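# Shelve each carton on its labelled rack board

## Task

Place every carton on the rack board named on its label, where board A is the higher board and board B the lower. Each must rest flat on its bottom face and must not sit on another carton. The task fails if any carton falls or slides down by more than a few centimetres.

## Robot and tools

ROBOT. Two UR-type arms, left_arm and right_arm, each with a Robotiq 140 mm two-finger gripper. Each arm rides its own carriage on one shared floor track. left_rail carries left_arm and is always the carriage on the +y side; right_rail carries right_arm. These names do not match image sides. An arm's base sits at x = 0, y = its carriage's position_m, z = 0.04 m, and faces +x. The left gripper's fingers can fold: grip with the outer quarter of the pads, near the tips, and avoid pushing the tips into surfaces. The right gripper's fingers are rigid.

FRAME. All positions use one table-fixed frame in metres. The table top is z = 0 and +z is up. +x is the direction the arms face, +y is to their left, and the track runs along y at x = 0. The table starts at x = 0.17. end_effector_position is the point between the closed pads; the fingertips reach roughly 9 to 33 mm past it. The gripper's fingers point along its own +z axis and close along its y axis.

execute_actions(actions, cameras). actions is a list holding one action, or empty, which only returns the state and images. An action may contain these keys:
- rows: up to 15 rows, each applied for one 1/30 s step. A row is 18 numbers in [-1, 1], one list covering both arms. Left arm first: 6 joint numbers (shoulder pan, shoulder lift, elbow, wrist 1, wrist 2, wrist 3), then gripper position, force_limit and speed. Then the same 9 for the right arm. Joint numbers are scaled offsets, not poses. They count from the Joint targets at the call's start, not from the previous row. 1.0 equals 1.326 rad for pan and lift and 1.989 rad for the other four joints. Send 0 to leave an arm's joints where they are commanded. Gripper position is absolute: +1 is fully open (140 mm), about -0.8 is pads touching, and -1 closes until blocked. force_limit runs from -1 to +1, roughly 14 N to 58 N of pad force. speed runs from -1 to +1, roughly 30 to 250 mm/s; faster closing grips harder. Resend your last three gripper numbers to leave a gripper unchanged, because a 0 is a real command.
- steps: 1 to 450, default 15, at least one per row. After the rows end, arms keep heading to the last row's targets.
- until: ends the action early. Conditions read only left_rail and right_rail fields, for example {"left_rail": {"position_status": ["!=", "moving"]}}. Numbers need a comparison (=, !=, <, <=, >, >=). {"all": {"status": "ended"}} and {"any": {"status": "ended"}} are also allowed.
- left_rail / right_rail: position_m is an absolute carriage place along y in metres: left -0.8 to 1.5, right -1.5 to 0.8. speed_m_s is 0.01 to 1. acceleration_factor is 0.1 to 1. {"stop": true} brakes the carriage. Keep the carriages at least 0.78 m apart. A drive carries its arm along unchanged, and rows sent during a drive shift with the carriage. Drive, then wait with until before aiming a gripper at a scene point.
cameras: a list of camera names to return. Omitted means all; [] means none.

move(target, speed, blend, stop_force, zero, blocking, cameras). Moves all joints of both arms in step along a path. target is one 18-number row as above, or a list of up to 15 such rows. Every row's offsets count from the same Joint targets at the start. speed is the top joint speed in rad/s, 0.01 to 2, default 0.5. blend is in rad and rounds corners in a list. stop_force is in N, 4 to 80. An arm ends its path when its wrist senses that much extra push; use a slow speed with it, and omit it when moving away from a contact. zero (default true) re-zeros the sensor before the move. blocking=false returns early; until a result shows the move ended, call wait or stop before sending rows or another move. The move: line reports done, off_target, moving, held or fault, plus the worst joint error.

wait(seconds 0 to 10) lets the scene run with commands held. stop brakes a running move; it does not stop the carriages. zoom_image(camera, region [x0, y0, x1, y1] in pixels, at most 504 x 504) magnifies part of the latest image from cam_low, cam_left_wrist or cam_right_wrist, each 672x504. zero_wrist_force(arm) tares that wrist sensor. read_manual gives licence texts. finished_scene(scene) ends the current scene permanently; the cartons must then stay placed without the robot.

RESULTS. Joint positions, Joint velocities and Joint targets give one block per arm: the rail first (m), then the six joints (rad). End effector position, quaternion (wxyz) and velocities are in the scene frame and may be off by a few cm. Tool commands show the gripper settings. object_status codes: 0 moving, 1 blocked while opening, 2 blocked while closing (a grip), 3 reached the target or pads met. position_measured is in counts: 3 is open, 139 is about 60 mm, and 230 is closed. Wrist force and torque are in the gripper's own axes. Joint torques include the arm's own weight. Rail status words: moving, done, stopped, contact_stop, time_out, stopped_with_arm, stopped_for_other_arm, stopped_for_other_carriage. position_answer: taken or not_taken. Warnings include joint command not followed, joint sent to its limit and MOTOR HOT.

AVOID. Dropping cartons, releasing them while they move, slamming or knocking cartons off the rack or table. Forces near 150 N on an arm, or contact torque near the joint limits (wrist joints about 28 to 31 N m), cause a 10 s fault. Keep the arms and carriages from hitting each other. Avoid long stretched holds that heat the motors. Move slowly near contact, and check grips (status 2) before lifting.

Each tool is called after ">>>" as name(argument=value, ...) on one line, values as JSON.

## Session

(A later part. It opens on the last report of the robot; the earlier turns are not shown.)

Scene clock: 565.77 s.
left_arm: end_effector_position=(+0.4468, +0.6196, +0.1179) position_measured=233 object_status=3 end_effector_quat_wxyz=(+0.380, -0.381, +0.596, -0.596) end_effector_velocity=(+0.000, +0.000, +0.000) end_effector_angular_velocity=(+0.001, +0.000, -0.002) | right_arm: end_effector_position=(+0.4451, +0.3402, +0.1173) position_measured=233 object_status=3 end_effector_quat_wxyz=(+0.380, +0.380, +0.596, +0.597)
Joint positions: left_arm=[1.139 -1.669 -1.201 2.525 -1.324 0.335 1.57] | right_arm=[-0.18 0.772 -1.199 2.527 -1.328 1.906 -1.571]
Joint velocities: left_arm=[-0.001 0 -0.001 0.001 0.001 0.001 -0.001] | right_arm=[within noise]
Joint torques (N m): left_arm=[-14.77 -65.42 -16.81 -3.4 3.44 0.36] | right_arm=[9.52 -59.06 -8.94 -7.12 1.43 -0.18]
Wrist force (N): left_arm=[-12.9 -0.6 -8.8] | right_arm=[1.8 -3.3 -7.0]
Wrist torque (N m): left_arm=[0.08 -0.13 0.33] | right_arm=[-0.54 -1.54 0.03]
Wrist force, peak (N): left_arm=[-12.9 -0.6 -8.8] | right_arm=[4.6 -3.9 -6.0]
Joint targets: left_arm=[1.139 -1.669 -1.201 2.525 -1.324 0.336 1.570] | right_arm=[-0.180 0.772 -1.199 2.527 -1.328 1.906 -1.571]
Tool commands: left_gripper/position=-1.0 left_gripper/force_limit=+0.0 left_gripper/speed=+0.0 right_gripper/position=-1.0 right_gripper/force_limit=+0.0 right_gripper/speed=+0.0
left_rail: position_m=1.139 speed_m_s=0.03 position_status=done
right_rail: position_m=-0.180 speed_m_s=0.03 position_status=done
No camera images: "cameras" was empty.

>>> execute_actions(actions=[{"left_rail":{"position_m":1.136},"right_rail":{"position_m":-0.174},"steps":60,"until":{"all":{"status":"ended"}}}], cameras=[])

Scene clock: 569.40 s.
left_arm: end_effector_position=(+0.4468, +0.6166, +0.1179) position_measured=233 object_status=3 end_effector_quat_wxyz=(+0.380, -0.381, +0.596, -0.596) | right_arm: end_effector_position=(+0.4452, +0.3460, +0.1173) position_measured=233 object_status=3 end_effector_quat_wxyz=(+0.380, +0.380, +0.596, +0.597)
Joint positions: left_arm=[1.136 -1.669 -1.201 2.525 -1.324 0.335 1.57] | right_arm=[-0.174 0.772 -1.199 2.527 -1.328 1.907 -1.571]
Joint velocities: within noise
Joint torques (N m): left_arm=[-13.36 -57 -45.21 -2.81 12.7 0.46] | right_arm=[26.78 -47.03 -42.73 -6.63 -24.67 -0.58]
Wrist force (N): left_arm=[-54.6 -16.8 -32.3] | right_arm=[-69.1 19.6 -48.6]
Wrist torque (N m): left_arm=[0.52 -1.50 0.12] | right_arm=[-1.27 -2.97 0.32]
Wrist force, peak (N): left_arm=[-54.6 -16.8 -32.3] | right_arm=[-69.1 19.6 -48.6]
Joint targets: left_arm=[1.136 -1.669 -1.201 2.525 -1.324 0.336 1.570] | right_arm=[-0.174 0.772 -1.199 2.527 -1.328 1.906 -1.571]
Tool commands: left_gripper/position=-1.0 left_gripper/force_limit=+0.0 left_gripper/speed=+0.0 right_gripper/position=-1.0 right_gripper/force_limit=+0.0 right_gripper/speed=+0.0
left_rail: position_m=1.136 speed_m_s=0.03 position_status=done
right_rail: position_m=-0.174 speed_m_s=0.03 position_status=done
No camera images: "cameras" was empty.

>>> execute_actions(actions=[{"left_rail":{"position_m":1.137,"speed_m_s":0.03},"right_rail":{"position_m":-0.1758},"steps":60,"until":{"all":{"status":"ended"}}}], cameras=[])

>>> move(target=[0,-0.1248,-0.0075,0.0909,0,0,-1,0,0,0,-0.1248,-0.0075,0.0909,0,0,-1,0,0], speed=0.1, cameras=["cam_left_wrist"])

Scene clock: 580.27 s.
left_arm: end_effector_position=(+0.4468, +0.6175, +0.1179) position_measured=233 object_status=3 end_effector_quat_wxyz=(+0.380, -0.381, +0.596, -0.596) | right_arm: end_effector_position=(+0.4452, +0.3448, +0.1170) position_measured=233 object_status=3 end_effector_quat_wxyz=(+0.380, +0.380, +0.596, +0.596)
Joint positions: left_arm=[1.137 -1.669 -1.201 2.525 -1.324 0.336 1.57] | right_arm=[-0.174 0.772 -1.199 2.527 -1.328 1.908 -1.571]
Joint velocities: within noise
Joint torques (N m): left_arm=[-38.42 -27.06 -32.16 -1.68 8.34 0.59] | right_arm=[14.58 -47.45 -28.86 -2.89 -11.82 0.27]
Wrist force (N): left_arm=[-42.9 -10.8 -10.8] | right_arm=[-52.3 15.0 -27.9]
Wrist torque (N m): left_arm=[0.31 -1.29 0.20] | right_arm=[-1.12 -2.87 0.25]
Wrist force, peak (N): left_arm=[-55.6 -17.2 -34.1] | right_arm=[-70.8 19.1 -52.1]
Joint targets: left_arm=[1.137 -1.669 -1.201 2.525 -1.324 0.336 1.570] | right_arm=[-0.174 0.772 -1.199 2.527 -1.328 1.908 -1.571]
Tool commands: left_gripper/position=-1.0 left_gripper/force_limit=+0.0 left_gripper/speed=+0.0 right_gripper/position=-1.0 right_gripper/force_limit=+0.003922 right_gripper/speed=+0.003922
TORQUE FAULT: the external load on joint 6 (wrist 2) of the right arm reached its load limit, and that arm stopped for 10 seconds. A torque fault puts only its own arm into a fault stop. That arm ran no command of this call. That arm's target is now where it stood when the stop ended, not its last command. That arm keeps its grip as last carried out and accepts commands again: back off and push less far. That arm stops again whenever a joint's load reaches its limit.
left_rail: position_m=1.137 speed_m_s=0.03 position_status=done
right_rail: position_m=-0.174 speed_m_s=0.03 position_status=stopped_with_arm position_answer=taken
No camera images: "cameras" was empty.

not run: an earlier result of this reply reported a stop or a fault. Calls in your next reply go to the robot.

>>> move(target=[0,-0.1248,-0.0075,0.0909,0,0,-1,0,0,0,-0.1248,-0.0075,0.0909,0,0,-1,0,0], speed=0.12, cameras=["cam_left_wrist"])

Scene clock: 586.20 s.
left_arm: end_effector_position=(+0.4468, +0.6175, +0.1804) position_measured=233 object_status=3 end_effector_quat_wxyz=(+0.380, -0.381, +0.596, -0.596) | right_arm: end_effector_position=(+0.4453, +0.3449, +0.1793) position_measured=233 object_status=3 end_effector_quat_wxyz=(+0.380, +0.380, +0.596, +0.596)
Joint positions: left_arm=[1.137 -1.669 -1.366 2.51 -1.144 0.335 1.57] | right_arm=[-0.174 0.772 -1.365 2.512 -1.147 1.908 -1.571]
Joint velocities: within noise
Joint torques (N m): left_arm=[-36.64 -67.52 -67.75 -3.46 22.99 0.86] | right_arm=[10.79 -63.71 -52.7 -4.47 -10.55 0.61]
Wrist force (N): left_arm=[-45.8 9.6 -19.2] | right_arm=[-39.9 -14.0 -23.7]
Wrist torque (N m): left_arm=[-0.20 -1.33 0.49] | right_arm=[-0.35 -2.50 -0.10]
Wrist force, peak (N): left_arm=[-61.8 8.8 -26.4] | right_arm=[-56.2 -14.2 -30.3]
Joint targets: left_arm=[1.137 -1.669 -1.366 2.510 -1.144 0.336 1.570] | right_arm=[-0.174 0.772 -1.365 2.512 -1.147 1.908 -1.571]
left_rail: position_m=1.137 speed_m_s=0.03 position_status=done
right_rail: position_m=-0.174 speed_m_s=0.03 position_status=stopped_with_arm position_answer=taken
move: done
camera_calibration:
cam_left_wrist: T_world_to_cam=[[-0.0158316, 0.00928931, -0.999832, 0.190745], [0.0890032, 0.996, 0.00784442, -0.660002], [0.995906, -0.088864, -0.0165951, -0.204295], [0, 0, 0, 1]] pos_world=[0.26522, 0.637436, 0.1925]
Images, in order (width x height): cam_left_wrist 672x504.

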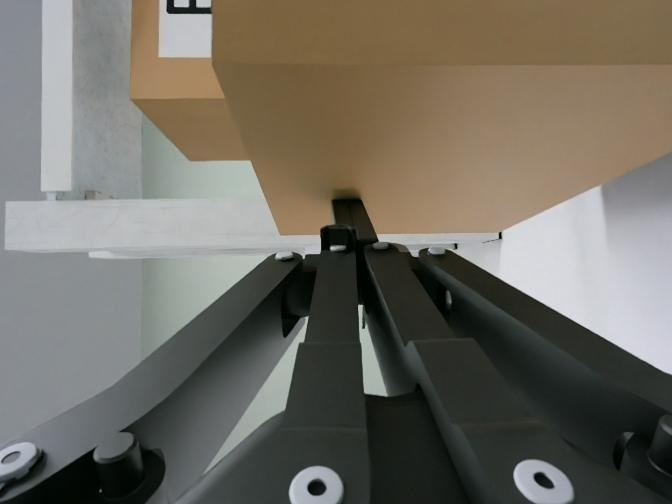

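>>> move(target=[[0,-0.1468,-0.0248,0.1227,0,0,-1,0,0,0,-0.1468,-0.0248,0.1227,0,0,-1,0,0],[0,-0.2238,-0.0484,0.1976,0,0,-1,0,0,0,-0.2238,-0.0484,0.1976,0,0,-1,0,0],[0,-0.2910,-0.0796,0.2736,0,0,-1,0,0,0,-0.2910,-0.0796,0.2736,0,0,-1,0,0],[0,-0.3416,-0.1159,0.3437,0,0,-1,0,0,0,-0.3416,-0.1159,0.3437,0,0,-1,0,0],[0,-0.3779,-0.1566,0.4085,0,0,-1,0,0,0,-0.3779,-0.1566,0.4085,0,0,-1,0,0],[0,-0.4047,-0.2087,0.4785,0,0,-1,0,0,0,-0.4047,-0.2087,0.4785,0,0,-1,0,0],[0,-0.4158,-0.2572,0.5344,0,0,-1,0,0,0,-0.4158,-0.2572,0.5344,0,0,-1,0,0]], speed=0.25, blend=0.02, cameras=["cam_left_wrist"])

>>> execute_actions(actions=[{"left_rail":{"position_m":0.977,"speed_m_s":0.06,"acceleration_factor":0.1},"right_rail":{"position_m":-0.334,"speed_m_s":0.06,"acceleration_factor":0.1},"steps":150,"until":{"all":{"status":"ended"}}}], cameras=["cam_left_wrist","cam_low"])

Scene clock: 601.07 s.
left_arm: end_effector_position=(+0.4467, +0.6171, +0.6305) position_measured=233 object_status=3 end_effector_quat_wxyz=(+0.380, -0.381, +0.596, -0.596) | right_arm: end_effector_position=(+0.4468, +0.3460, +0.6287) position_measured=233 object_status=3 end_effector_quat_wxyz=(+0.380, +0.380, +0.596, +0.596)
Joint positions: left_arm=[1.137 -1.669 -1.918 1.999 -0.081 0.336 1.57] | right_arm=[-0.175 0.772 -1.916 2.001 -0.084 1.908 -1.571]
Joint velocities: within noise
Joint torques (N m): left_arm=[-38.06 -13.5 -76.49 -3.16 21.3 0.98] | right_arm=[27.04 -19.43 -67.74 -6.04 -30.67 0.51]
Wrist force (N): left_arm=[-59.1 9.4 -25.8] | right_arm=[-53.5 -14.1 -29.9]
Wrist torque (N m): left_arm=[-0.17 -1.83 0.47] | right_arm=[-0.30 -2.94 -0.10]
Wrist force, peak (N): left_arm=[-74.7 8.4 -32.2] | right_arm=[-69.6 -13.9 -35.7]
Joint targets: left_arm=[1.137 -1.669 -1.918 1.999 -0.081 0.336 1.570] | right_arm=[-0.174 0.772 -1.916 2.001 -0.084 1.908 -1.571]
left_rail: position_m=1.137 speed_m_s=0.03 position_status=done
right_rail: position_m=-0.175 position_m_goal=-0.174 speed_m_s=0.03 position_status=stopped_with_arm position_answer=taken
move: done
camera_calibration:
cam_left_wrist: T_world_to_cam=[[-0.0158266, 0.00933371, -0.999831, 0.640747], [0.0890849, 0.995993, 0.00788773, -0.663194], [0.995898, -0.088945, -0.0165947, -0.196759], [0, 0, 0, 1]] pos_world=[0.265173, 0.637055, 0.642604]
Images, in order (width x height): cam_left_wrist 672x504.

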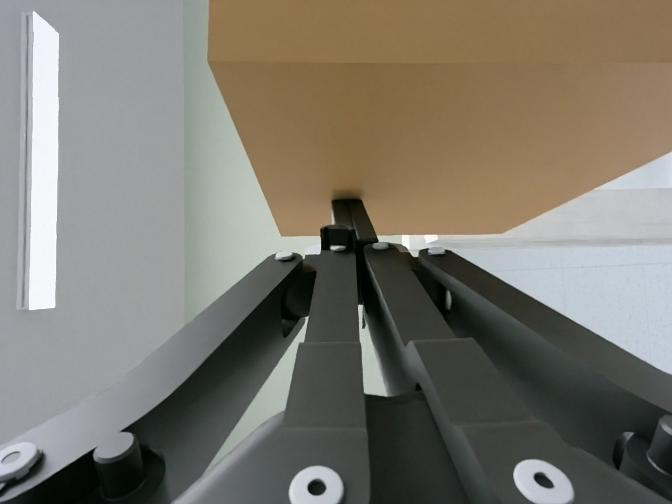

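Scene clock: 604.83 s.
left_arm: end_effector_position=(+0.4467, +0.4571, +0.6307) position_measured=233 object_status=3 end_effector_quat_wxyz=(+0.380, -0.381, +0.596, -0.596) | right_arm: end_effector_position=(+0.4468, +0.1868, +0.6288) position_measured=233 object_status=3 end_effector_quat_wxyz=(+0.380, +0.380, +0.596, +0.596)
Joint positions: left_arm=[0.977 -1.669 -1.918 1.999 -0.081 0.336 1.57] | right_arm=[-0.334 0.772 -1.916 2.001 -0.084 1.908 -1.571]
Joint velocities: within noise
Joint torques (N m): left_arm=[-38.17 3.61 -77.01 -7.74 19.04 1.04] | right_arm=[18.54 -11.95 -65.87 -9.39 -22.84 0.55]
Wrist force (N): left_arm=[-65.9 8.9 -28.4] | right_arm=[-60.7 -14.1 -33.1]
Wrist torque (N m): left_arm=[-0.23 -2.12 0.46] | right_arm=[-0.25 -3.08 -0.10]
Wrist force, peak (N): left_arm=[-66.4 8.6 -28.6] | right_arm=[-60.8 -14.4 -33.0]
Joint targets: left_arm=[0.977 -1.669 -1.918 1.999 -0.081 0.336 1.570] | right_arm=[-0.334 0.772 -1.916 2.001 -0.084 1.908 -1.571]
Tool commands: left_gripper/position=-1.0 left_gripper/force_limit=+0.0 left_gripper/speed=+0.0 right_gripper/position=-1.0 right_gripper/force_limit=+0.0 right_gripper/speed=+0.0
left_rail: position_m=0.977 speed_m_s=0.06 position_status=done
right_rail: position_m=-0.334 speed_m_s=0.06 position_status=done
camera_calibration:
cam_left_wrist: T_world_to_cam=[[-0.0158292, 0.00930673, -0.999831, 0.642369], [0.0890845, 0.995993, 0.00786062, -0.503851], [0.995898, -0.0889451, -0.0165949, -0.210987], [0, 0, 0, 1]] pos_world=[0.265175, 0.477088, 0.64272]
Images, in order (width x height): cam_low 672x504, cam_left_wrist 672x504.

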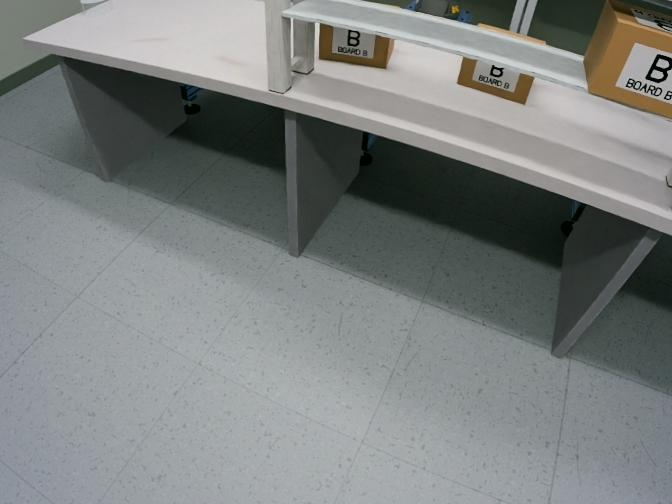

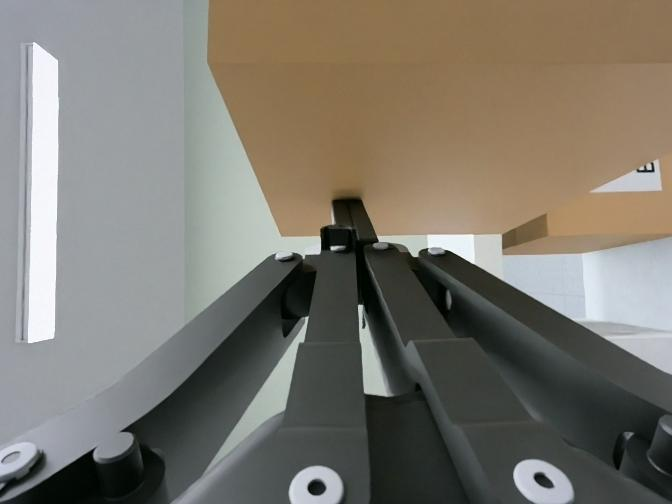

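>>> move(target=[[0.0715,0.0195,-0.0084,-0.0046,0.0477,0,-1,0,0,-0.0486,0.0195,-0.0084,-0.0046,-0.0324,0,-1,0,0],[0.1305,0.0389,-0.0171,-0.0088,0.0870,0,-1,0,0,-0.0860,0.0389,-0.0171,-0.0088,-0.0574,0,-1,0,0],[0.2052,0.0679,-0.0308,-0.0145,0.1368,0,-1,0,0,-0.1303,0.0679,-0.0308,-0.0145,-0.0870,0,-1,0,0],[0.2743,0.0999,-0.0468,-0.0198,0.1829,0,-1,0,0,-0.1690,0.0999,-0.0468,-0.0198,-0.1128,0,-1,0,0],[0.3385,0.1343,-0.0650,-0.0245,0.2257,0,-1,0,0,-0.2030,0.1343,-0.0650,-0.0245,-0.1354,0,-1,0,0],[0.3969,0.1705,-0.0853,-0.0284,0.2646,0,-1,0,0,-0.2325,0.1705,-0.0853,-0.0284,-0.1551,0,-1,0,0],[0.4750,0.2274,-0.1199,-0.0317,0.3167,0,-1,0,0,-0.2702,0.2274,-0.1199,-0.0317,-0.1802,0,-1,0,0],[0.5429,0.2867,-0.1591,-0.0320,0.3619,0,-1,0,0,-0.3014,0.2867,-0.1591,-0.0320,-0.2010,0,-1,0,0]], speed=0.19, blend=0.02, cameras=["cam_left_wrist"])

>>> move(target=[0,0.0116,0.0367,-0.0444,0,0,-1,0,0,0,0.0116,0.0367,-0.0444,0,0,-1,0,0], speed=0.06, stop_force=20, cameras=["cam_left_wrist","cam_right_wrist","cam_low"])

Scene clock: 622.77 s.
left_arm: end_effector_position=(+0.7914, +0.4587, +0.6306) position_measured=233 object_status=3 end_effector_quat_wxyz=(+0.380, -0.381, +0.596, -0.596) | right_arm: end_effector_position=(+0.7916, +0.1852, +0.6284) position_measured=233 object_status=3 end_effector_quat_wxyz=(+0.380, +0.380, +0.596, +0.596)
Joint positions: left_arm=[0.977 -0.95 -1.538 1.683 -0.144 1.055 1.57] | right_arm=[-0.334 0.373 -1.536 1.685 -0.148 1.508 -1.571]
Joint velocities: within noise
Joint torques (N m): left_arm=[-22.77 -27.69 -77.26 -13.39 21.77 1.15] | right_arm=[21.25 -40.91 -62.9 -14.06 -21.41 0.14]
Wrist force (N): left_arm=[-39.8 9.0 -16.8] | right_arm=[-33.4 -11.7 -20.4]
Wrist torque (N m): left_arm=[-0.20 -1.07 0.48] | right_arm=[-0.16 -2.50 -0.14]
Wrist force, peak (N): left_arm=[-66.9 8.6 -28.7] | right_arm=[-60.9 -14.1 -33.0]
Joint targets: left_arm=[0.977 -0.950 -1.538 1.683 -0.144 1.055 1.570] | right_arm=[-0.334 0.372 -1.536 1.685 -0.148 1.508 -1.571]
left_rail: position_m=0.977 speed_m_s=0.06 position_status=done
right_rail: position_m=-0.334 speed_m_s=0.06 position_status=done
move: done
camera_calibration:
cam_left_wrist: T_world_to_cam=[[-0.0160945, 0.00927397, -0.999827, 0.647957], [0.0890865, 0.995993, 0.00780435, -0.536086], [0.995894, -0.0889455, -0.0168562, -0.553931], [0, 0, 0, 1]] pos_world=[0.609843, 0.478659, 0.642692]
Images, in order (width x height): cam_left_wrist 672x504.

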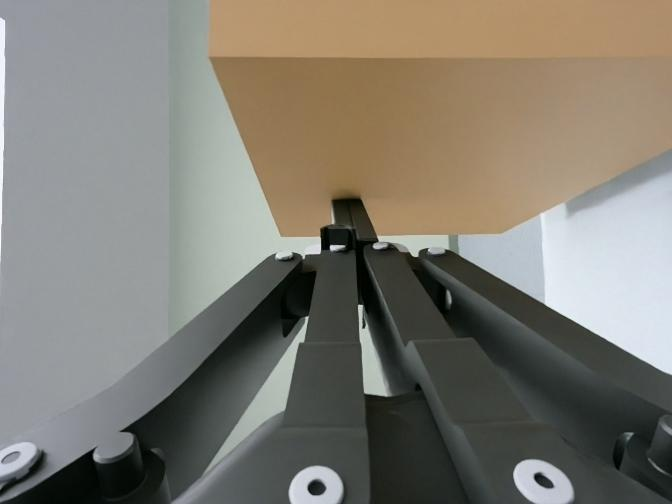

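Scene clock: 625.17 s.
left_arm: end_effector_position=(+0.7918, +0.4583, +0.5998) position_measured=233 object_status=3 end_effector_quat_wxyz=(+0.380, -0.381, +0.596, -0.596) | right_arm: end_effector_position=(+0.7921, +0.1853, +0.5981) position_measured=233 object_status=3 end_effector_quat_wxyz=(+0.380, +0.380, +0.596, +0.596)
Joint positions: left_arm=[0.977 -0.95 -1.528 1.727 -0.199 1.055 1.57] | right_arm=[-0.334 0.372 -1.527 1.729 -0.202 1.508 -1.571]
Joint velocities: within noise
Joint torques (N m): left_arm=[-28.69 -49.78 -64.68 -1.92 22.12 1.03] | right_arm=[25.21 -51.87 -47.51 0.91 -21.82 0.29]
Wrist force (N): left_arm=[-45.0 -6.2 -21.9] | right_arm=[-38.2 4.6 -21.5]
Wrist torque (N m): left_arm=[0.15 -1.28 0.26] | right_arm=[-0.77 -2.66 0.10]
Wrist force, peak (N): left_arm=[-48.1 -22.1 -28.9] | right_arm=[-37.6 16.1 -34.0]
Joint targets: left_arm=[0.977 -0.950 -1.528 1.727 -0.199 1.055 1.570] | right_arm=[-0.334 0.372 -1.527 1.729 -0.202 1.508 -1.571]
left_rail: position_m=0.977 speed_m_s=0.06 position_status=done
right_rail: position_m=-0.334 speed_m_s=0.06 position_status=done
move: contact (left_arm, right_arm); left_arm: the wrist 1 is farthest, 0.033 rad from its target; right_arm: the wrist 1 is farthest, 0.034 rad from its target
camera_calibration:
cam_left_wrist: T_world_to_cam=[[-0.0159036, 0.00900439, -0.999833, 0.617202], [0.0889915, 0.996004, 0.00755439, -0.535329], [0.995905, -0.0888565, -0.0166414, -0.555116], [0, 0, 0, 1]] pos_world=[0.610298, 0.478306, 0.611905]
cam_right_wrist: T_world_to_cam=[[-0.00236913, -0.025403, 0.999674, -0.58433], [0.119596, -0.992509, -0.0249375, 0.105827], [0.99282, 0.119498, 0.00538947, -0.635725], [0, 0, 0, 1]] pos_world=[0.617119, 0.166158, 0.590205]

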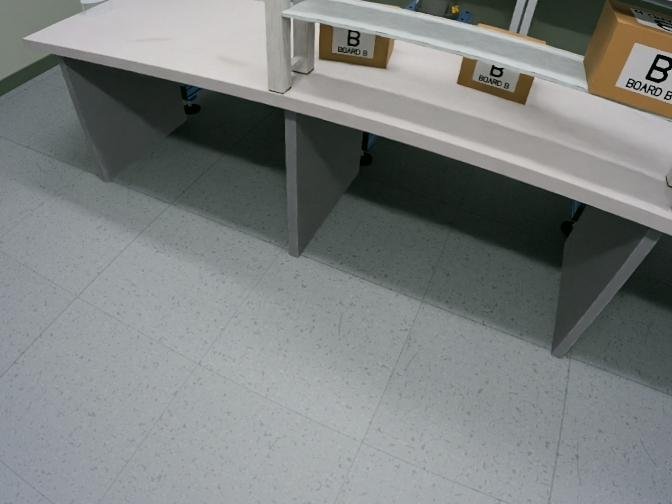

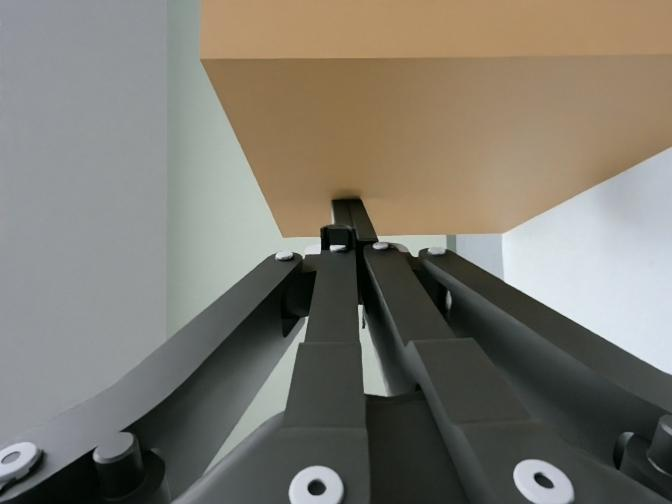

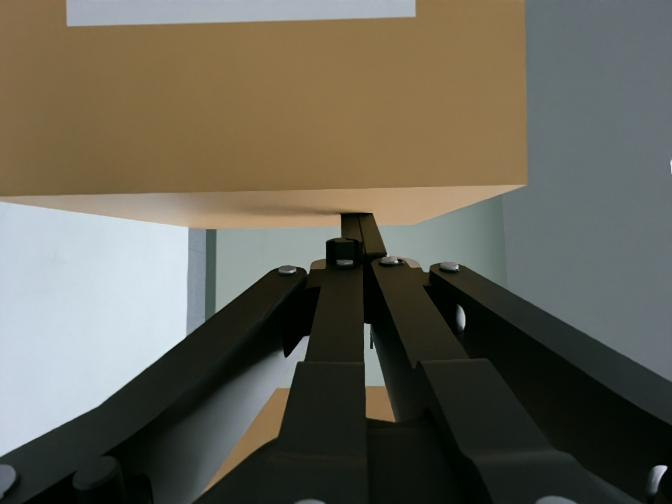

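>>> move(target=[0,0.0012,0.0032,-0.0041,0,0,-1,0,0,0,0.0012,0.0032,-0.0041,0,0,-1,0,0], speed=0.04, cameras=[])

>>> execute_actions(actions=[{"left_rail":{"position_m":0.995,"speed_m_s":0.06,"acceleration_factor":0.4},"right_rail":{"position_m":-0.352,"speed_m_s":0.06,"acceleration_factor":0.4},"steps":60,"until":{"all":{"status":"ended"}}}], cameras=["cam_right_wrist","cam_left_wrist"])

Scene clock: 632.40 s.
left_arm: end_effector_position=(+0.7919, +0.4583, +0.5956) position_measured=233 object_status=3 end_effector_quat_wxyz=(+0.380, -0.381, +0.596, -0.596) | right_arm: end_effector_position=(+0.7922, +0.1853, +0.5938) position_measured=233 object_status=3 end_effector_quat_wxyz=(+0.380, +0.380, +0.596, +0.596)
Joint positions: left_arm=[0.977 -0.95 -1.527 1.734 -0.207 1.055 1.57] | right_arm=[-0.334 0.372 -1.525 1.735 -0.21 1.508 -1.571]
Joint velocities: within noise
Joint torques (N m): left_arm=[-38.92 21.14 -22.32 -1.02 21.96 1.02] | right_arm=[27.09 -5.35 -24.09 -1.51 -21.88 0.31]
Wrist force (N): left_arm=[-56.2 -33.1 -36.7] | right_arm=[-44.9 19.2 -38.0]
Wrist torque (N m): left_arm=[0.87 -1.58 -0.07] | right_arm=[-1.09 -2.70 0.27]
Wrist force, peak (N): left_arm=[-56.3 -33.4 -36.4] | right_arm=[-44.9 19.2 -38.0]
Joint targets: left_arm=[0.977 -0.950 -1.527 1.734 -0.207 1.055 1.570] | right_arm=[-0.334 0.372 -1.525 1.735 -0.211 1.508 -1.571]
left_rail: position_m=0.977 speed_m_s=0.06 position_status=done
right_rail: position_m=-0.334 speed_m_s=0.06 position_status=done
move: done
No camera images: "cameras" was empty.

Scene clock: 633.17 s.
left_arm: end_effector_position=(+0.7918, +0.4761, +0.5952) position_measured=233 object_status=3 end_effector_quat_wxyz=(+0.380, -0.381, +0.596, -0.596) | right_arm: end_effector_position=(+0.7921, +0.1674, +0.5936) position_measured=233 object_status=3 end_effector_quat_wxyz=(+0.380, +0.380, +0.596, +0.596)
Joint positions: left_arm=[0.995 -0.95 -1.526 1.734 -0.207 1.055 1.57] | right_arm=[-0.352 0.373 -1.525 1.735 -0.21 1.508 -1.571]
Joint velocities: within noise
Joint torques (N m): left_arm=[11.8 -79.39 -62.57 -4.1 -2.03 1.07] | right_arm=[-12.57 -66.14 -51.4 -5.26 2.89 0.37]
Wrist force (N): left_arm=[-1.0 1.6 0.2] | right_arm=[4.8 -4.7 -3.3]
Wrist torque (N m): left_arm=[-0.03 0.25 0.37] | right_arm=[-0.87 -1.32 0.01]
Wrist force, peak (N): left_arm=[-57.1 -33.9 -36.6] | right_arm=[-45.2 18.4 -38.2]
Joint targets: left_arm=[0.995 -0.950 -1.527 1.734 -0.207 1.055 1.570] | right_arm=[-0.352 0.372 -1.525 1.735 -0.211 1.508 -1.571]
Tool commands: left_gripper/position=-1.0 left_gripper/force_limit=+0.0 left_gripper/speed=+0.0 right_gripper/position=-1.0 right_gripper/force_limit=+0.0 right_gripper/speed=+0.0
left_rail: position_m=0.995 speed_m_s=0.06 position_status=done
right_rail: position_m=-0.352 speed_m_s=0.06 position_status=done
camera_calibration:
cam_left_wrist: T_world_to_cam=[[-0.0159034, 0.00900813, -0.999833, 0.612447], [0.0891323, 0.995991, 0.00755578, -0.553068], [0.995893, -0.0889973, -0.0166425, -0.553535], [0, 0, 0, 1]] pos_world=[0.610298, 0.496071, 0.607311]
cam_right_wrist: T_world_to_cam=[[-0.00242399, -0.0254259, 0.999674, -0.580209], [0.119714, -0.992495, -0.024953, 0.0879424], [0.992805, 0.119615, 0.00544963, -0.633633], [0, 0, 0, 1]] pos_world=[0.61714, 0.148322, 0.585667]
Images, in order (width x height): cam_left_wrist 672x504, cam_right_wrist 672x504.

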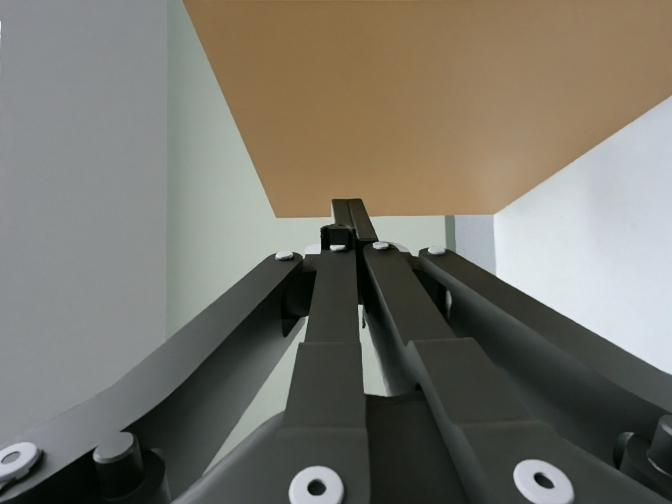

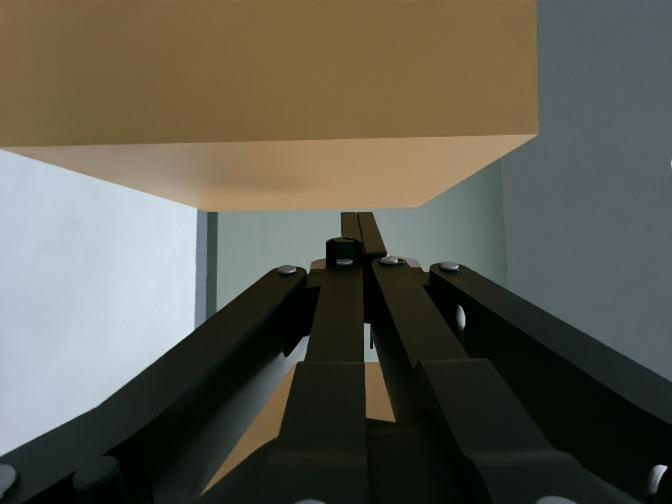

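>>> move(target=[[-0.1460,-0.1239,0.0482,0.0339,-0.0973,0,-1,0,0,0.0684,-0.1239,0.0482,0.0339,0.0456,0,-1,0,0],[-0.5430,-0.2944,0.1335,0.0623,-0.3620,0,-1,0,0,0.3009,-0.2944,0.1335,0.0623,0.2006,0,-1,0,0],[-0.5430,-0.1695,0.3106,-0.1975,-0.3620,0,-1,0,0,0.3009,-0.1695,0.3106,-0.1975,0.2006,0,-1,0,0]], speed=0.8, blend=0.05, cameras=[])

>>> execute_actions(actions=[{"left_rail":{"position_m":0.72,"speed_m_s":0.5,"acceleration_factor":0.5},"right_rail":{"position_m":-0.74,"speed_m_s":0.5,"acceleration_factor":0.5},"steps":150,"until":{"all":{"status":"ended"}}}], cameras=["cam_right_wrist","cam_left_wrist"])

Scene clock: 642.60 s.
left_arm: end_effector_position=(+0.4466, +0.4747, +0.3809) position_measured=233 object_status=3 end_effector_quat_wxyz=(+0.380, -0.381, +0.596, -0.596) | right_arm: end_effector_position=(+0.4467, +0.1684, +0.3796) position_measured=233 object_status=3 end_effector_quat_wxyz=(+0.380, +0.380, +0.596, +0.596)
Joint positions: left_arm=[0.995 -1.67 -1.751 2.351 -0.6 0.335 1.57] | right_arm=[-0.352 0.771 -1.75 2.353 -0.603 1.907 -1.571]
Joint velocities: within noise
Joint torques (N m): left_arm=[-17.43 -1.68 -30.58 -4.28 -2.17 0.86] | right_arm=[10.61 -12.69 -28.64 -7.01 3.5 0.19]
Wrist force (N): left_arm=[-0.4 1.4 0.1] | right_arm=[4.1 -4.3 -3.1]
Wrist torque (N m): left_arm=[-0.03 0.12 0.37] | right_arm=[-0.76 -1.11 0.04]
Wrist force, peak (N): left_arm=[-3.5 2.8 3.2] | right_arm=[9.5 -2.9 -4.4]
Joint targets: left_arm=[0.995 -1.670 -1.751 2.352 -0.600 0.335 1.570] | right_arm=[-0.352 0.771 -1.750 2.353 -0.603 1.907 -1.571]
left_rail: position_m=0.995 speed_m_s=0.06 position_status=done
right_rail: position_m=-0.352 speed_m_s=0.06 position_status=done
move: done
No camera images: "cameras" was empty.

Scene clock: 645.00 s.
left_arm: end_effector_position=(+0.4466, +0.1997, +0.3808) position_measured=233 object_status=3 end_effector_quat_wxyz=(+0.380, -0.381, +0.596, -0.596) | right_arm: end_effector_position=(+0.4467, -0.2195, +0.3795) position_measured=233 object_status=3 end_effector_quat_wxyz=(+0.380, +0.380, +0.596, +0.596) end_effector_velocity=(-0.001, +0.000, +0.001) end_effector_angular_velocity=(+0.001, -0.001, +0.002)
Joint positions: left_arm=[0.72 -1.67 -1.751 2.352 -0.6 0.335 1.57] | right_arm=[-0.74 0.771 -1.75 2.353 -0.603 1.907 -1.571]
Joint velocities: left_arm=[within noise] | right_arm=[-0.001 0.001 -0.001 0 0 -0.001 0]
Joint torques (N m): left_arm=[-6.48 -25.41 -45.88 -1.72 -1.17 1.23] | right_arm=[9 -15.92 -32.55 -5.81 2.91 0.2]
Wrist force (N): left_arm=[-0.5 1.5 0.2] | right_arm=[4.1 -4.1 -3.4]
Wrist torque (N m): left_arm=[-0.02 0.16 0.36] | right_arm=[-0.69 -1.11 0.04]
Wrist force, peak (N): left_arm=[-2.1 1.6 -0.3] | right_arm=[5.5 -4.3 -2.8]
Joint targets: left_arm=[0.720 -1.670 -1.751 2.352 -0.600 0.335 1.570] | right_arm=[-0.740 0.771 -1.750 2.353 -0.603 1.907 -1.571]
Tool commands: left_gripper/position=-1.0 left_gripper/force_limit=+0.0 left_gripper/speed=+0.0 right_gripper/position=-1.0 right_gripper/force_limit=+0.0 right_gripper/speed=+0.0
left_rail: position_m=0.720 speed_m_s=0.50 position_status=done
right_rail: position_m=-0.740 speed_m_s=0.50 position_status=done
camera_calibration:
cam_left_wrist: T_world_to_cam=[[-0.0158562, 0.00904038, -0.999833, 0.394968], [0.0890039, 0.996002, 0.00759424, -0.245413], [0.995905, -0.0888687, -0.0165974, -0.23797], [0, 0, 0, 1]] pos_world=[0.265101, 0.219713, 0.392816]
cam_right_wrist: T_world_to_cam=[[-0.00237128, -0.0254087, 0.999674, -0.376901], [0.119593, -0.99251, -0.0249429, -0.260076], [0.99282, 0.119494, 0.00539221, -0.243194], [0, 0, 0, 1]] pos_world=[0.271657, -0.238644, 0.371602]
Images, in order (width x height): cam_left_wrist 672x504, cam_right_wrist 672x504.

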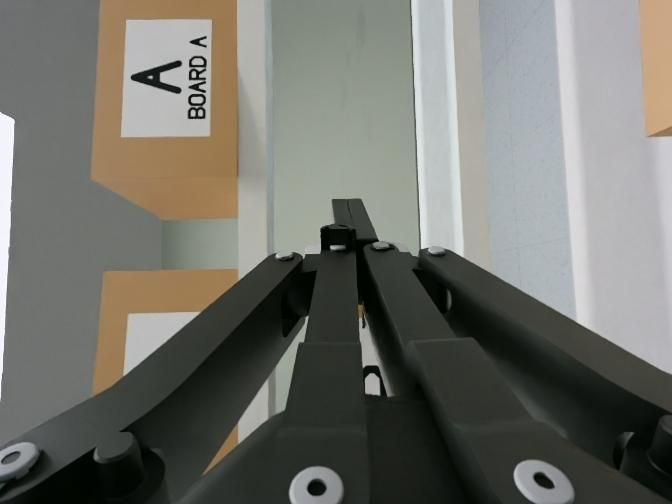

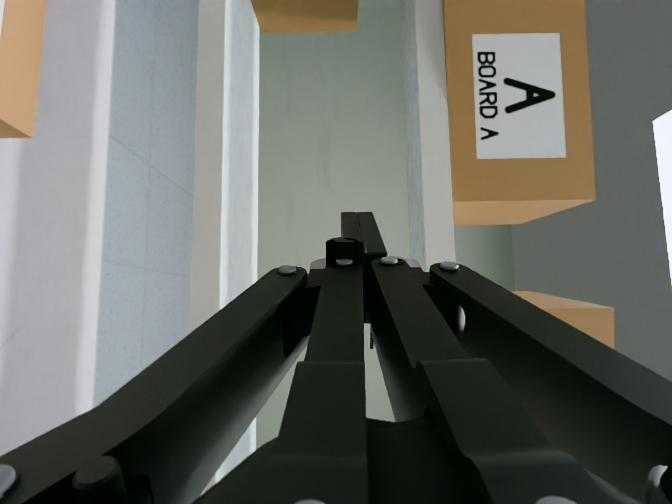

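>>> move(target=[[0,0.0664,0.0311,-0.0759,0,0,-1,0,0,0,0.0664,0.0311,-0.0759,0,0,-1,0,0],[0,0.1435,0.0546,-0.1508,0,0,-1,0,0,0,0.1435,0.0546,-0.1508,0,0,-1,0,0],[0,0.2900,0.0795,-0.2734,0,0,-1,0,0,0,0.2900,0.0795,-0.2734,0,0,-1,0,0],[0,0.4151,0.0875,-0.3647,0,0,-1,0,0,0,0.4151,0.0875,-0.3647,0,0,-1,0,0]], speed=0.3, blend=0.05, stop_force=40, cameras=["cam_right_wrist","cam_left_wrist"])

Scene clock: 656.43 s.
left_arm: end_effector_position=(+0.4467, +0.2005, +0.1179) position_measured=233 object_status=3 end_effector_quat_wxyz=(+0.380, -0.381, +0.596, -0.596) | right_arm: end_effector_position=(+0.4456, -0.2207, +0.1174) position_measured=233 object_status=3 end_effector_quat_wxyz=(+0.381, +0.380, +0.596, +0.596)
Joint positions: left_arm=[0.72 -1.67 -1.201 2.526 -1.325 0.335 1.57] | right_arm=[-0.74 0.771 -1.2 2.527 -1.329 1.907 -1.571]
Joint velocities: within noise
Joint torques (N m): left_arm=[10.88 -28.29 -3.18 -3.81 1.66 1.06] | right_arm=[3.11 -34.38 -5.59 -7.06 -0.08 -0.27]
Wrist force (N): left_arm=[-0.8 1.5 0.2] | right_arm=[4.2 -4.3 -3.1]
Wrist torque (N m): left_arm=[-0.02 0.21 0.38] | right_arm=[-0.76 -1.12 0.02]
Wrist force, peak (N): left_arm=[-0.8 2.8 0.1] | right_arm=[4.2 -5.8 -3.5]
Joint targets: left_arm=[0.720 -1.670 -1.201 2.526 -1.325 0.335 1.570] | right_arm=[-0.740 0.771 -1.200 2.527 -1.329 1.907 -1.571]
left_rail: position_m=0.720 speed_m_s=0.50 position_status=done
right_rail: position_m=-0.740 speed_m_s=0.50 position_status=done
move: done
camera_calibration:
cam_left_wrist: T_world_to_cam=[[-0.015952, 0.00807352, -0.99984, 0.132418], [0.0889964, 0.99601, 0.00662269, -0.244046], [0.995904, -0.0888765, -0.0166069, -0.242342], [0, 0, 0, 1]] pos_world=[0.265181, 0.220465, 0.129989]
cam_right_wrist: T_world_to_cam=[[-0.00303792, -0.0260568, 0.999656, -0.114748], [0.119609, -0.992493, -0.0255066, -0.267534], [0.992816, 0.119491, 0.00613175, -0.24066], [0, 0, 0, 1]] pos_world=[0.270583, -0.239759, 0.10936]
Images, in order (width x height): cam_left_wrist 672x504, cam_right_wrist 672x504.

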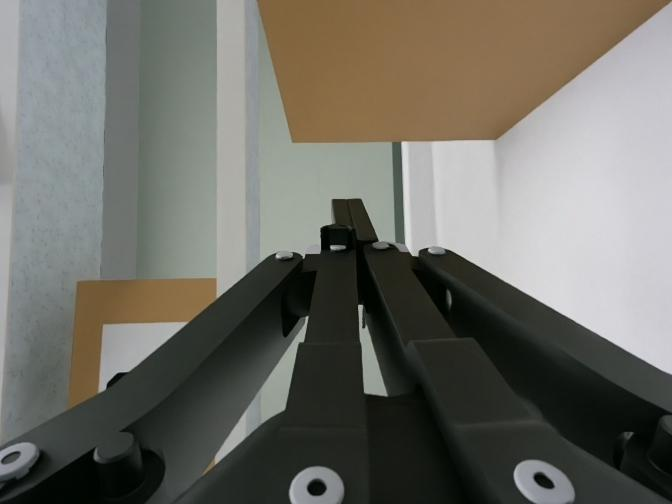

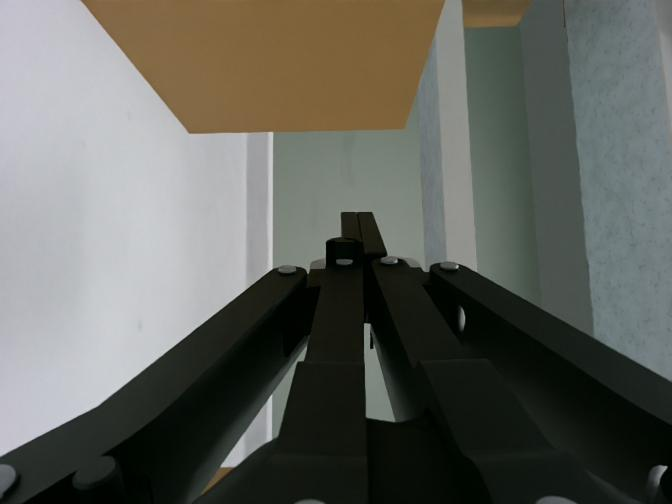

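>>> execute_actions(actions=[{"left_rail":{"position_m":0.661,"speed_m_s":0.06,"acceleration_factor":0.4},"right_rail":{"position_m":-0.681,"speed_m_s":0.06,"acceleration_factor":0.4},"steps":100,"until":{"all":{"status":"ended"}}}], cameras=["cam_right_wrist","cam_left_wrist"])

Scene clock: 669.20 s.
left_arm: end_effector_position=(+0.4467, +0.1415, +0.1179) position_measured=233 object_status=3 end_effector_quat_wxyz=(+0.380, -0.381, +0.596, -0.596) | right_arm: end_effector_position=(+0.4456, -0.1617, +0.1174) position_measured=233 object_status=3 end_effector_quat_wxyz=(+0.381, +0.380, +0.596, +0.596)
Joint positions: left_arm=[0.661 -1.67 -1.201 2.526 -1.325 0.335 1.57] | right_arm=[-0.681 0.771 -1.2 2.527 -1.329 1.907 -1.571]
Joint velocities: within noise
Joint torques (N m): left_arm=[11.54 -27.02 -6.12 -2.11 1.56 1.1] | right_arm=[-0.41 -34.25 -12.66 -5.45 -2.39 -0.02]
Wrist force (N): left_arm=[-1.2 1.6 -0.1] | right_arm=[4.5 -4.4 -3.4]
Wrist torque (N m): left_arm=[-0.02 0.21 0.38] | right_arm=[-0.74 -1.20 0.02]
Wrist force, peak (N): left_arm=[-1.9 1.6 -0.2] | right_arm=[4.6 -4.7 -3.3]
Joint targets: left_arm=[0.661 -1.670 -1.201 2.526 -1.325 0.335 1.570] | right_arm=[-0.681 0.771 -1.200 2.527 -1.329 1.907 -1.571]
Tool commands: left_gripper/position=-1.0 left_gripper/force_limit=+0.0 left_gripper/speed=+0.0 right_gripper/position=-1.0 right_gripper/force_limit=+0.0 right_gripper/speed=+0.0
left_rail: position_m=0.661 speed_m_s=0.06 position_status=done
right_rail: position_m=-0.681 speed_m_s=0.06 position_status=done
camera_calibration:
cam_left_wrist: T_world_to_cam=[[-0.0159515, 0.00807833, -0.99984, 0.132891], [0.0889965, 0.99601, 0.00662752, -0.185353], [0.995904, -0.0888766, -0.0166068, -0.24758], [0, 0, 0, 1]] pos_world=[0.265181, 0.161535, 0.129987]
cam_right_wrist: T_world_to_cam=[[-0.00303687, -0.0260558, 0.999656, -0.113211], [0.119609, -0.992493, -0.0255057, -0.209025], [0.992816, 0.119491, 0.00613059, -0.247704], [0, 0, 0, 1]] pos_world=[0.270582, -0.180807, 0.109359]
Images, in order (width x height): cam_left_wrist 672x504, cam_right_wrist 672x504.

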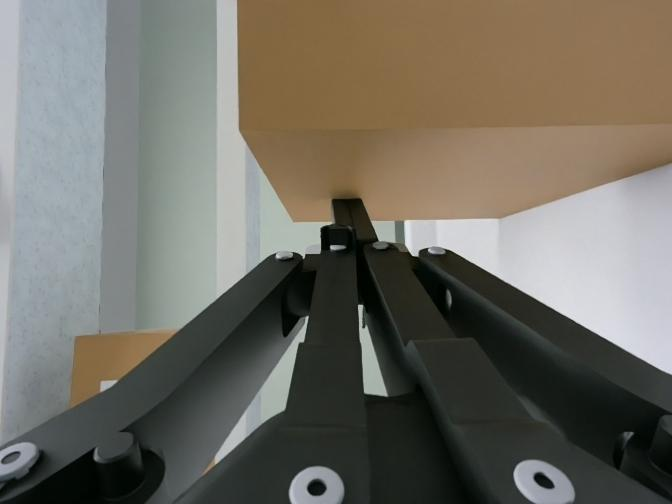

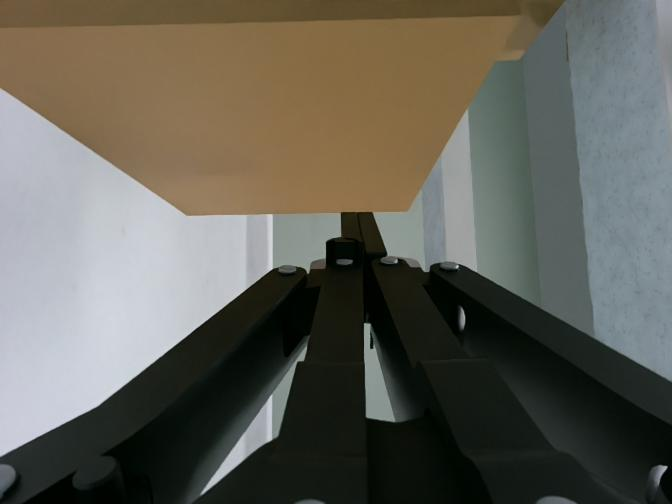

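>>> execute_actions(actions=[{"left_rail":{"position_m":0.6515,"speed_m_s":0.03},"right_rail":{"position_m":-0.6695,"speed_m_s":0.03},"steps":60,"until":{"all":{"status":"ended"}}}], cameras=[])

Scene clock: 675.23 s.
left_arm: end_effector_position=(+0.4467, +0.1320, +0.1179) position_measured=233 object_status=3 end_effector_quat_wxyz=(+0.380, -0.381, +0.596, -0.596) | right_arm: end_effector_position=(+0.4456, -0.1501, +0.1174) position_measured=233 object_status=3 end_effector_quat_wxyz=(+0.381, +0.380, +0.596, +0.596)
Joint positions: left_arm=[0.651 -1.67 -1.201 2.526 -1.325 0.335 1.57] | right_arm=[-0.669 0.771 -1.2 2.527 -1.329 1.907 -1.571]
Joint velocities: within noise
Joint torques (N m): left_arm=[7.36 -33.33 -10.72 -0.9 1.85 0.96] | right_arm=[-3.21 -36.33 -18.86 -4.24 -2.48 -0.13]
Wrist force (N): left_arm=[-7.1 1.4 -2.1] | right_arm=[4.4 -4.4 -3.1]
Wrist torque (N m): left_arm=[0.02 0.00 0.37] | right_arm=[-0.76 -1.17 0.02]
Wrist force, peak (N): left_arm=[-8.0 1.1 -2.4] | right_arm=[4.6 -4.7 -3.5]
Joint targets: left_arm=[0.651 -1.670 -1.201 2.526 -1.325 0.335 1.570] | right_arm=[-0.669 0.771 -1.200 2.527 -1.329 1.907 -1.571]
Tool commands: left_gripper/position=-1.0 left_gripper/force_limit=+0.0 left_gripper/speed=+0.0 right_gripper/position=-1.0 right_gripper/force_limit=+0.0 right_gripper/speed=+0.0
left_rail: position_m=0.651 speed_m_s=0.03 position_status=done
right_rail: position_m=-0.669 speed_m_s=0.03 position_status=done
No camera images: "cameras" was empty.

>>> execute_actions(actions=[{"left_rail":{"position_m":0.6495,"speed_m_s":0.03},"right_rail":{"position_m":-0.6645,"speed_m_s":0.03},"steps":60,"until":{"all":{"status":"ended"}}}], cameras=[])

Scene clock: 681.53 s.
left_arm: end_effector_position=(+0.4467, +0.1300, +0.1179) position_measured=233 object_status=3 end_effector_quat_wxyz=(+0.380, -0.381, +0.596, -0.596) | right_arm: end_effector_position=(+0.4456, -0.1452, +0.1174) position_measured=233 object_status=3 end_effector_quat_wxyz=(+0.381, +0.380, +0.596, +0.596)
Joint positions: left_arm=[0.65 -1.67 -1.201 2.526 -1.325 0.335 1.57] | right_arm=[-0.665 0.771 -1.2 2.527 -1.329 1.907 -1.571]
Joint velocities: within noise
Joint torques (N m): left_arm=[-17.82 -38.18 -12.47 0.16 1.44 1.06] | right_arm=[-5.57 -37.2 -17.7 -3 -2.24 -0.13]
Wrist force (N): left_arm=[-6.9 0.8 -2.2] | right_arm=[3.3 -3.9 -3.8]
Wrist torque (N m): left_arm=[0.01 -0.05 0.37] | right_arm=[-0.73 -1.12 0.02]
Wrist force, peak (N): left_arm=[-9.4 0.4 -3.3] | right_arm=[4.4 -4.7 -3.6]
Joint targets: left_arm=[0.650 -1.670 -1.201 2.526 -1.325 0.335 1.570] | right_arm=[-0.664 0.771 -1.200 2.527 -1.329 1.907 -1.571]
Tool commands: left_gripper/position=-1.0 left_gripper/force_limit=+0.0 left_gripper/speed=+0.0 right_gripper/position=-1.0 right_gripper/force_limit=+0.0 right_gripper/speed=+0.0
left_rail: position_m=0.650 speed_m_s=0.03 position_status=done
right_rail: position_m=-0.665 position_m_goal=-0.664 speed_m_s=0.03 position_status=done
No camera images: "cameras" was empty.

>>> execute_actions(actions=[{"left_rail":{"position_m":0.648,"speed_m_s":0.03},"right_rail":{"position_m":-0.6615,"speed_m_s":0.03},"steps":60,"until":{"all":{"status":"ended"}}}], cameras=[])

Scene clock: 688.03 s.
left_arm: end_effector_position=(+0.4467, +0.1284, +0.1179) position_measured=233 object_status=3 end_effector_quat_wxyz=(+0.380, -0.381, +0.596, -0.596) | right_arm: end_effector_position=(+0.4456, -0.1421, +0.1174) position_measured=233 object_status=3 end_effector_quat_wxyz=(+0.381, +0.380, +0.596, +0.596)
Joint positions: left_arm=[0.648 -1.67 -1.201 2.526 -1.325 0.335 1.57] | right_arm=[-0.661 0.771 -1.2 2.527 -1.329 1.907 -1.571]
Joint velocities: within noise
Joint torques (N m): left_arm=[-17.34 -40.7 -16.63 0.64 1.82 1.05] | right_arm=[-8.89 -38.38 -14.26 -1.74 -2.24 -0.15]
Wrist force (N): left_arm=[-8.8 0.5 -3.3] | right_arm=[3.0 -4.1 -5.8]
Wrist torque (N m): left_arm=[0.02 -0.02 0.36] | right_arm=[-0.78 -1.12 0.03]
Wrist force, peak (N): left_arm=[-10.9 0.2 -4.5] | right_arm=[2.5 -4.5 -6.9]
Joint targets: left_arm=[0.648 -1.670 -1.201 2.526 -1.325 0.335 1.570] | right_arm=[-0.661 0.771 -1.200 2.527 -1.329 1.907 -1.571]
Tool commands: left_gripper/position=-1.0 left_gripper/force_limit=+0.0 left_gripper/speed=+0.0 right_gripper/position=-1.0 right_gripper/force_limit=+0.0 right_gripper/speed=+0.0
left_rail: position_m=0.648 speed_m_s=0.03 position_status=done
right_rail: position_m=-0.661 speed_m_s=0.03 position_status=done
No camera images: "cameras" was empty.

>>> execute_actions(actions=[{"left_rail":{"position_m":0.647,"speed_m_s":0.03},"right_rail":{"position_m":-0.6575,"speed_m_s":0.03},"steps":60,"until":{"all":{"status":"ended"}}}], cameras=[])

Scene clock: 694.80 s.
left_arm: end_effector_position=(+0.4467, +0.1275, +0.1179) position_measured=233 object_status=3 end_effector_quat_wxyz=(+0.380, -0.381, +0.596, -0.596) | right_arm: end_effector_position=(+0.4456, -0.1382, +0.1174) position_measured=233 object_status=3 end_effector_quat_wxyz=(+0.381, +0.380, +0.596, +0.596)
Joint positions: left_arm=[0.647 -1.67 -1.201 2.526 -1.325 0.335 1.57] | right_arm=[-0.658 0.771 -1.2 2.527 -1.329 1.907 -1.571]
Joint velocities: within noise
Joint torques (N m): left_arm=[-17.33 -46.96 -19.52 0.21 2.63 0.93] | right_arm=[-1.65 -38.84 -19.53 -0.46 -2.58 -0.26]
Wrist force (N): left_arm=[-20.7 -2.6 -15.3] | right_arm=[-20.2 1.8 -21.0]
Wrist torque (N m): left_arm=[0.09 -0.32 0.31] | right_arm=[-1.04 -1.62 0.12]
Wrist force, peak (N): left_arm=[-20.7 -2.6 -15.3] | right_arm=[-20.2 1.8 -21.0]
Joint targets: left_arm=[0.647 -1.670 -1.201 2.526 -1.325 0.335 1.570] | right_arm=[-0.658 0.771 -1.200 2.527 -1.329 1.907 -1.571]
Tool commands: left_gripper/position=-1.0 left_gripper/force_limit=+0.0 left_gripper/speed=+0.0 right_gripper/position=-1.0 right_gripper/force_limit=+0.0 right_gripper/speed=+0.0
left_rail: position_m=0.647 speed_m_s=0.03 position_status=done
right_rail: position_m=-0.658 speed_m_s=0.03 position_status=done
No camera images: "cameras" was empty.

>>> execute_actions(actions=[{"left_rail":{"position_m":0.6457},"right_rail":{"position_m":-0.6558},"steps":60,"until":{"all":{"status":"ended"}}}], cameras=[])

>>> move(target=[0,-0.1248,-0.0075,0.0909,0,0,-1,0,0,0,-0.1248,-0.0075,0.0909,0,0,-1,0,0], speed=0.12, cameras=["cam_left_wrist"])

Scene clock: 700.73 s.
left_arm: end_effector_position=(+0.4467, +0.1263, +0.1179) position_measured=233 object_status=3 end_effector_quat_wxyz=(+0.380, -0.381, +0.596, -0.596) | right_arm: end_effector_position=(+0.4456, -0.1365, +0.1174) position_measured=233 object_status=3 end_effector_quat_wxyz=(+0.381, +0.380, +0.596, +0.596)
Joint positions: left_arm=[0.646 -1.67 -1.201 2.526 -1.325 0.335 1.57] | right_arm=[-0.656 0.771 -1.2 2.527 -1.329 1.907 -1.571]
Joint velocities: within noise
Joint torques (N m): left_arm=[-18.22 -48.88 -34.53 -3.12 11.56 1] | right_arm=[20.96 -38.79 -32.19 -0.24 -9.24 -0.31]
Wrist force (N): left_arm=[-37.7 -10.5 -25.2] | right_arm=[-39.4 7.5 -31.9]
Wrist torque (N m): left_arm=[0.32 -0.94 0.21] | right_arm=[-1.19 -1.96 0.18]
Wrist force, peak (N): left_arm=[-37.7 -10.5 -25.2] | right_arm=[-39.4 7.5 -31.9]
Joint targets: left_arm=[0.646 -1.670 -1.201 2.526 -1.325 0.335 1.570] | right_arm=[-0.656 0.771 -1.200 2.527 -1.329 1.907 -1.571]
Tool commands: left_gripper/position=-1.0 left_gripper/force_limit=+0.0 left_gripper/speed=+0.0 right_gripper/position=-1.0 right_gripper/force_limit=+0.0 right_gripper/speed=+0.0
left_rail: position_m=0.646 speed_m_s=0.03 position_status=done
right_rail: position_m=-0.656 speed_m_s=0.03 position_status=done
No camera images: "cameras" was empty.

Scene clock: 702.67 s.
left_arm: end_effector_position=(+0.4467, +0.1261, +0.1805) position_measured=233 object_status=3 end_effector_quat_wxyz=(+0.380, -0.381, +0.596, -0.596) | right_arm: end_effector_position=(+0.4457, -0.1362, +0.1797) position_measured=233 object_status=3 end_effector_quat_wxyz=(+0.380, +0.380, +0.596, +0.596)
Joint positions: left_arm=[0.646 -1.67 -1.366 2.511 -1.145 0.335 1.57] | right_arm=[-0.656 0.771 -1.365 2.512 -1.148 1.907 -1.571]
Joint velocities: within noise
Joint torques (N m): left_arm=[-16.78 -70.27 -64.16 -2.77 11.37 1.34] | right_arm=[21.05 -57.36 -49.32 -3.8 -19.04 -0.42]
Wrist force (N): left_arm=[-39.9 9.1 -17.0] | right_arm=[-35.5 -12.6 -20.5]
Wrist torque (N m): left_arm=[-0.17 -1.08 0.50] | right_arm=[-0.63 -1.97 -0.08]
Wrist force, peak (N): left_arm=[-54.3 8.6 -23.5] | right_arm=[-50.5 -13.1 -26.9]
Joint targets: left_arm=[0.646 -1.670 -1.366 2.511 -1.145 0.335 1.570] | right_arm=[-0.656 0.771 -1.365 2.512 -1.148 1.907 -1.571]
left_rail: position_m=0.646 speed_m_s=0.03 position_status=done
right_rail: position_m=-0.656 speed_m_s=0.03 position_status=done
move: done
camera_calibration:
cam_left_wrist: T_world_to_cam=[[-0.015914, 0.00845667, -0.999838, 0.195491], [0.0889956, 0.996007, 0.00700776, -0.170447], [0.995905, -0.0888696, -0.0166031, -0.247913], [0, 0, 0, 1]] pos_world=[0.265178, 0.146081, 0.192537]
Images, in order (width x height): cam_left_wrist 672x504.

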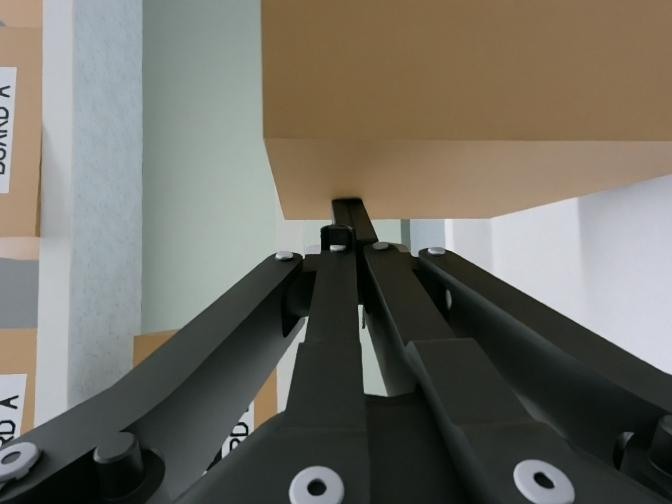

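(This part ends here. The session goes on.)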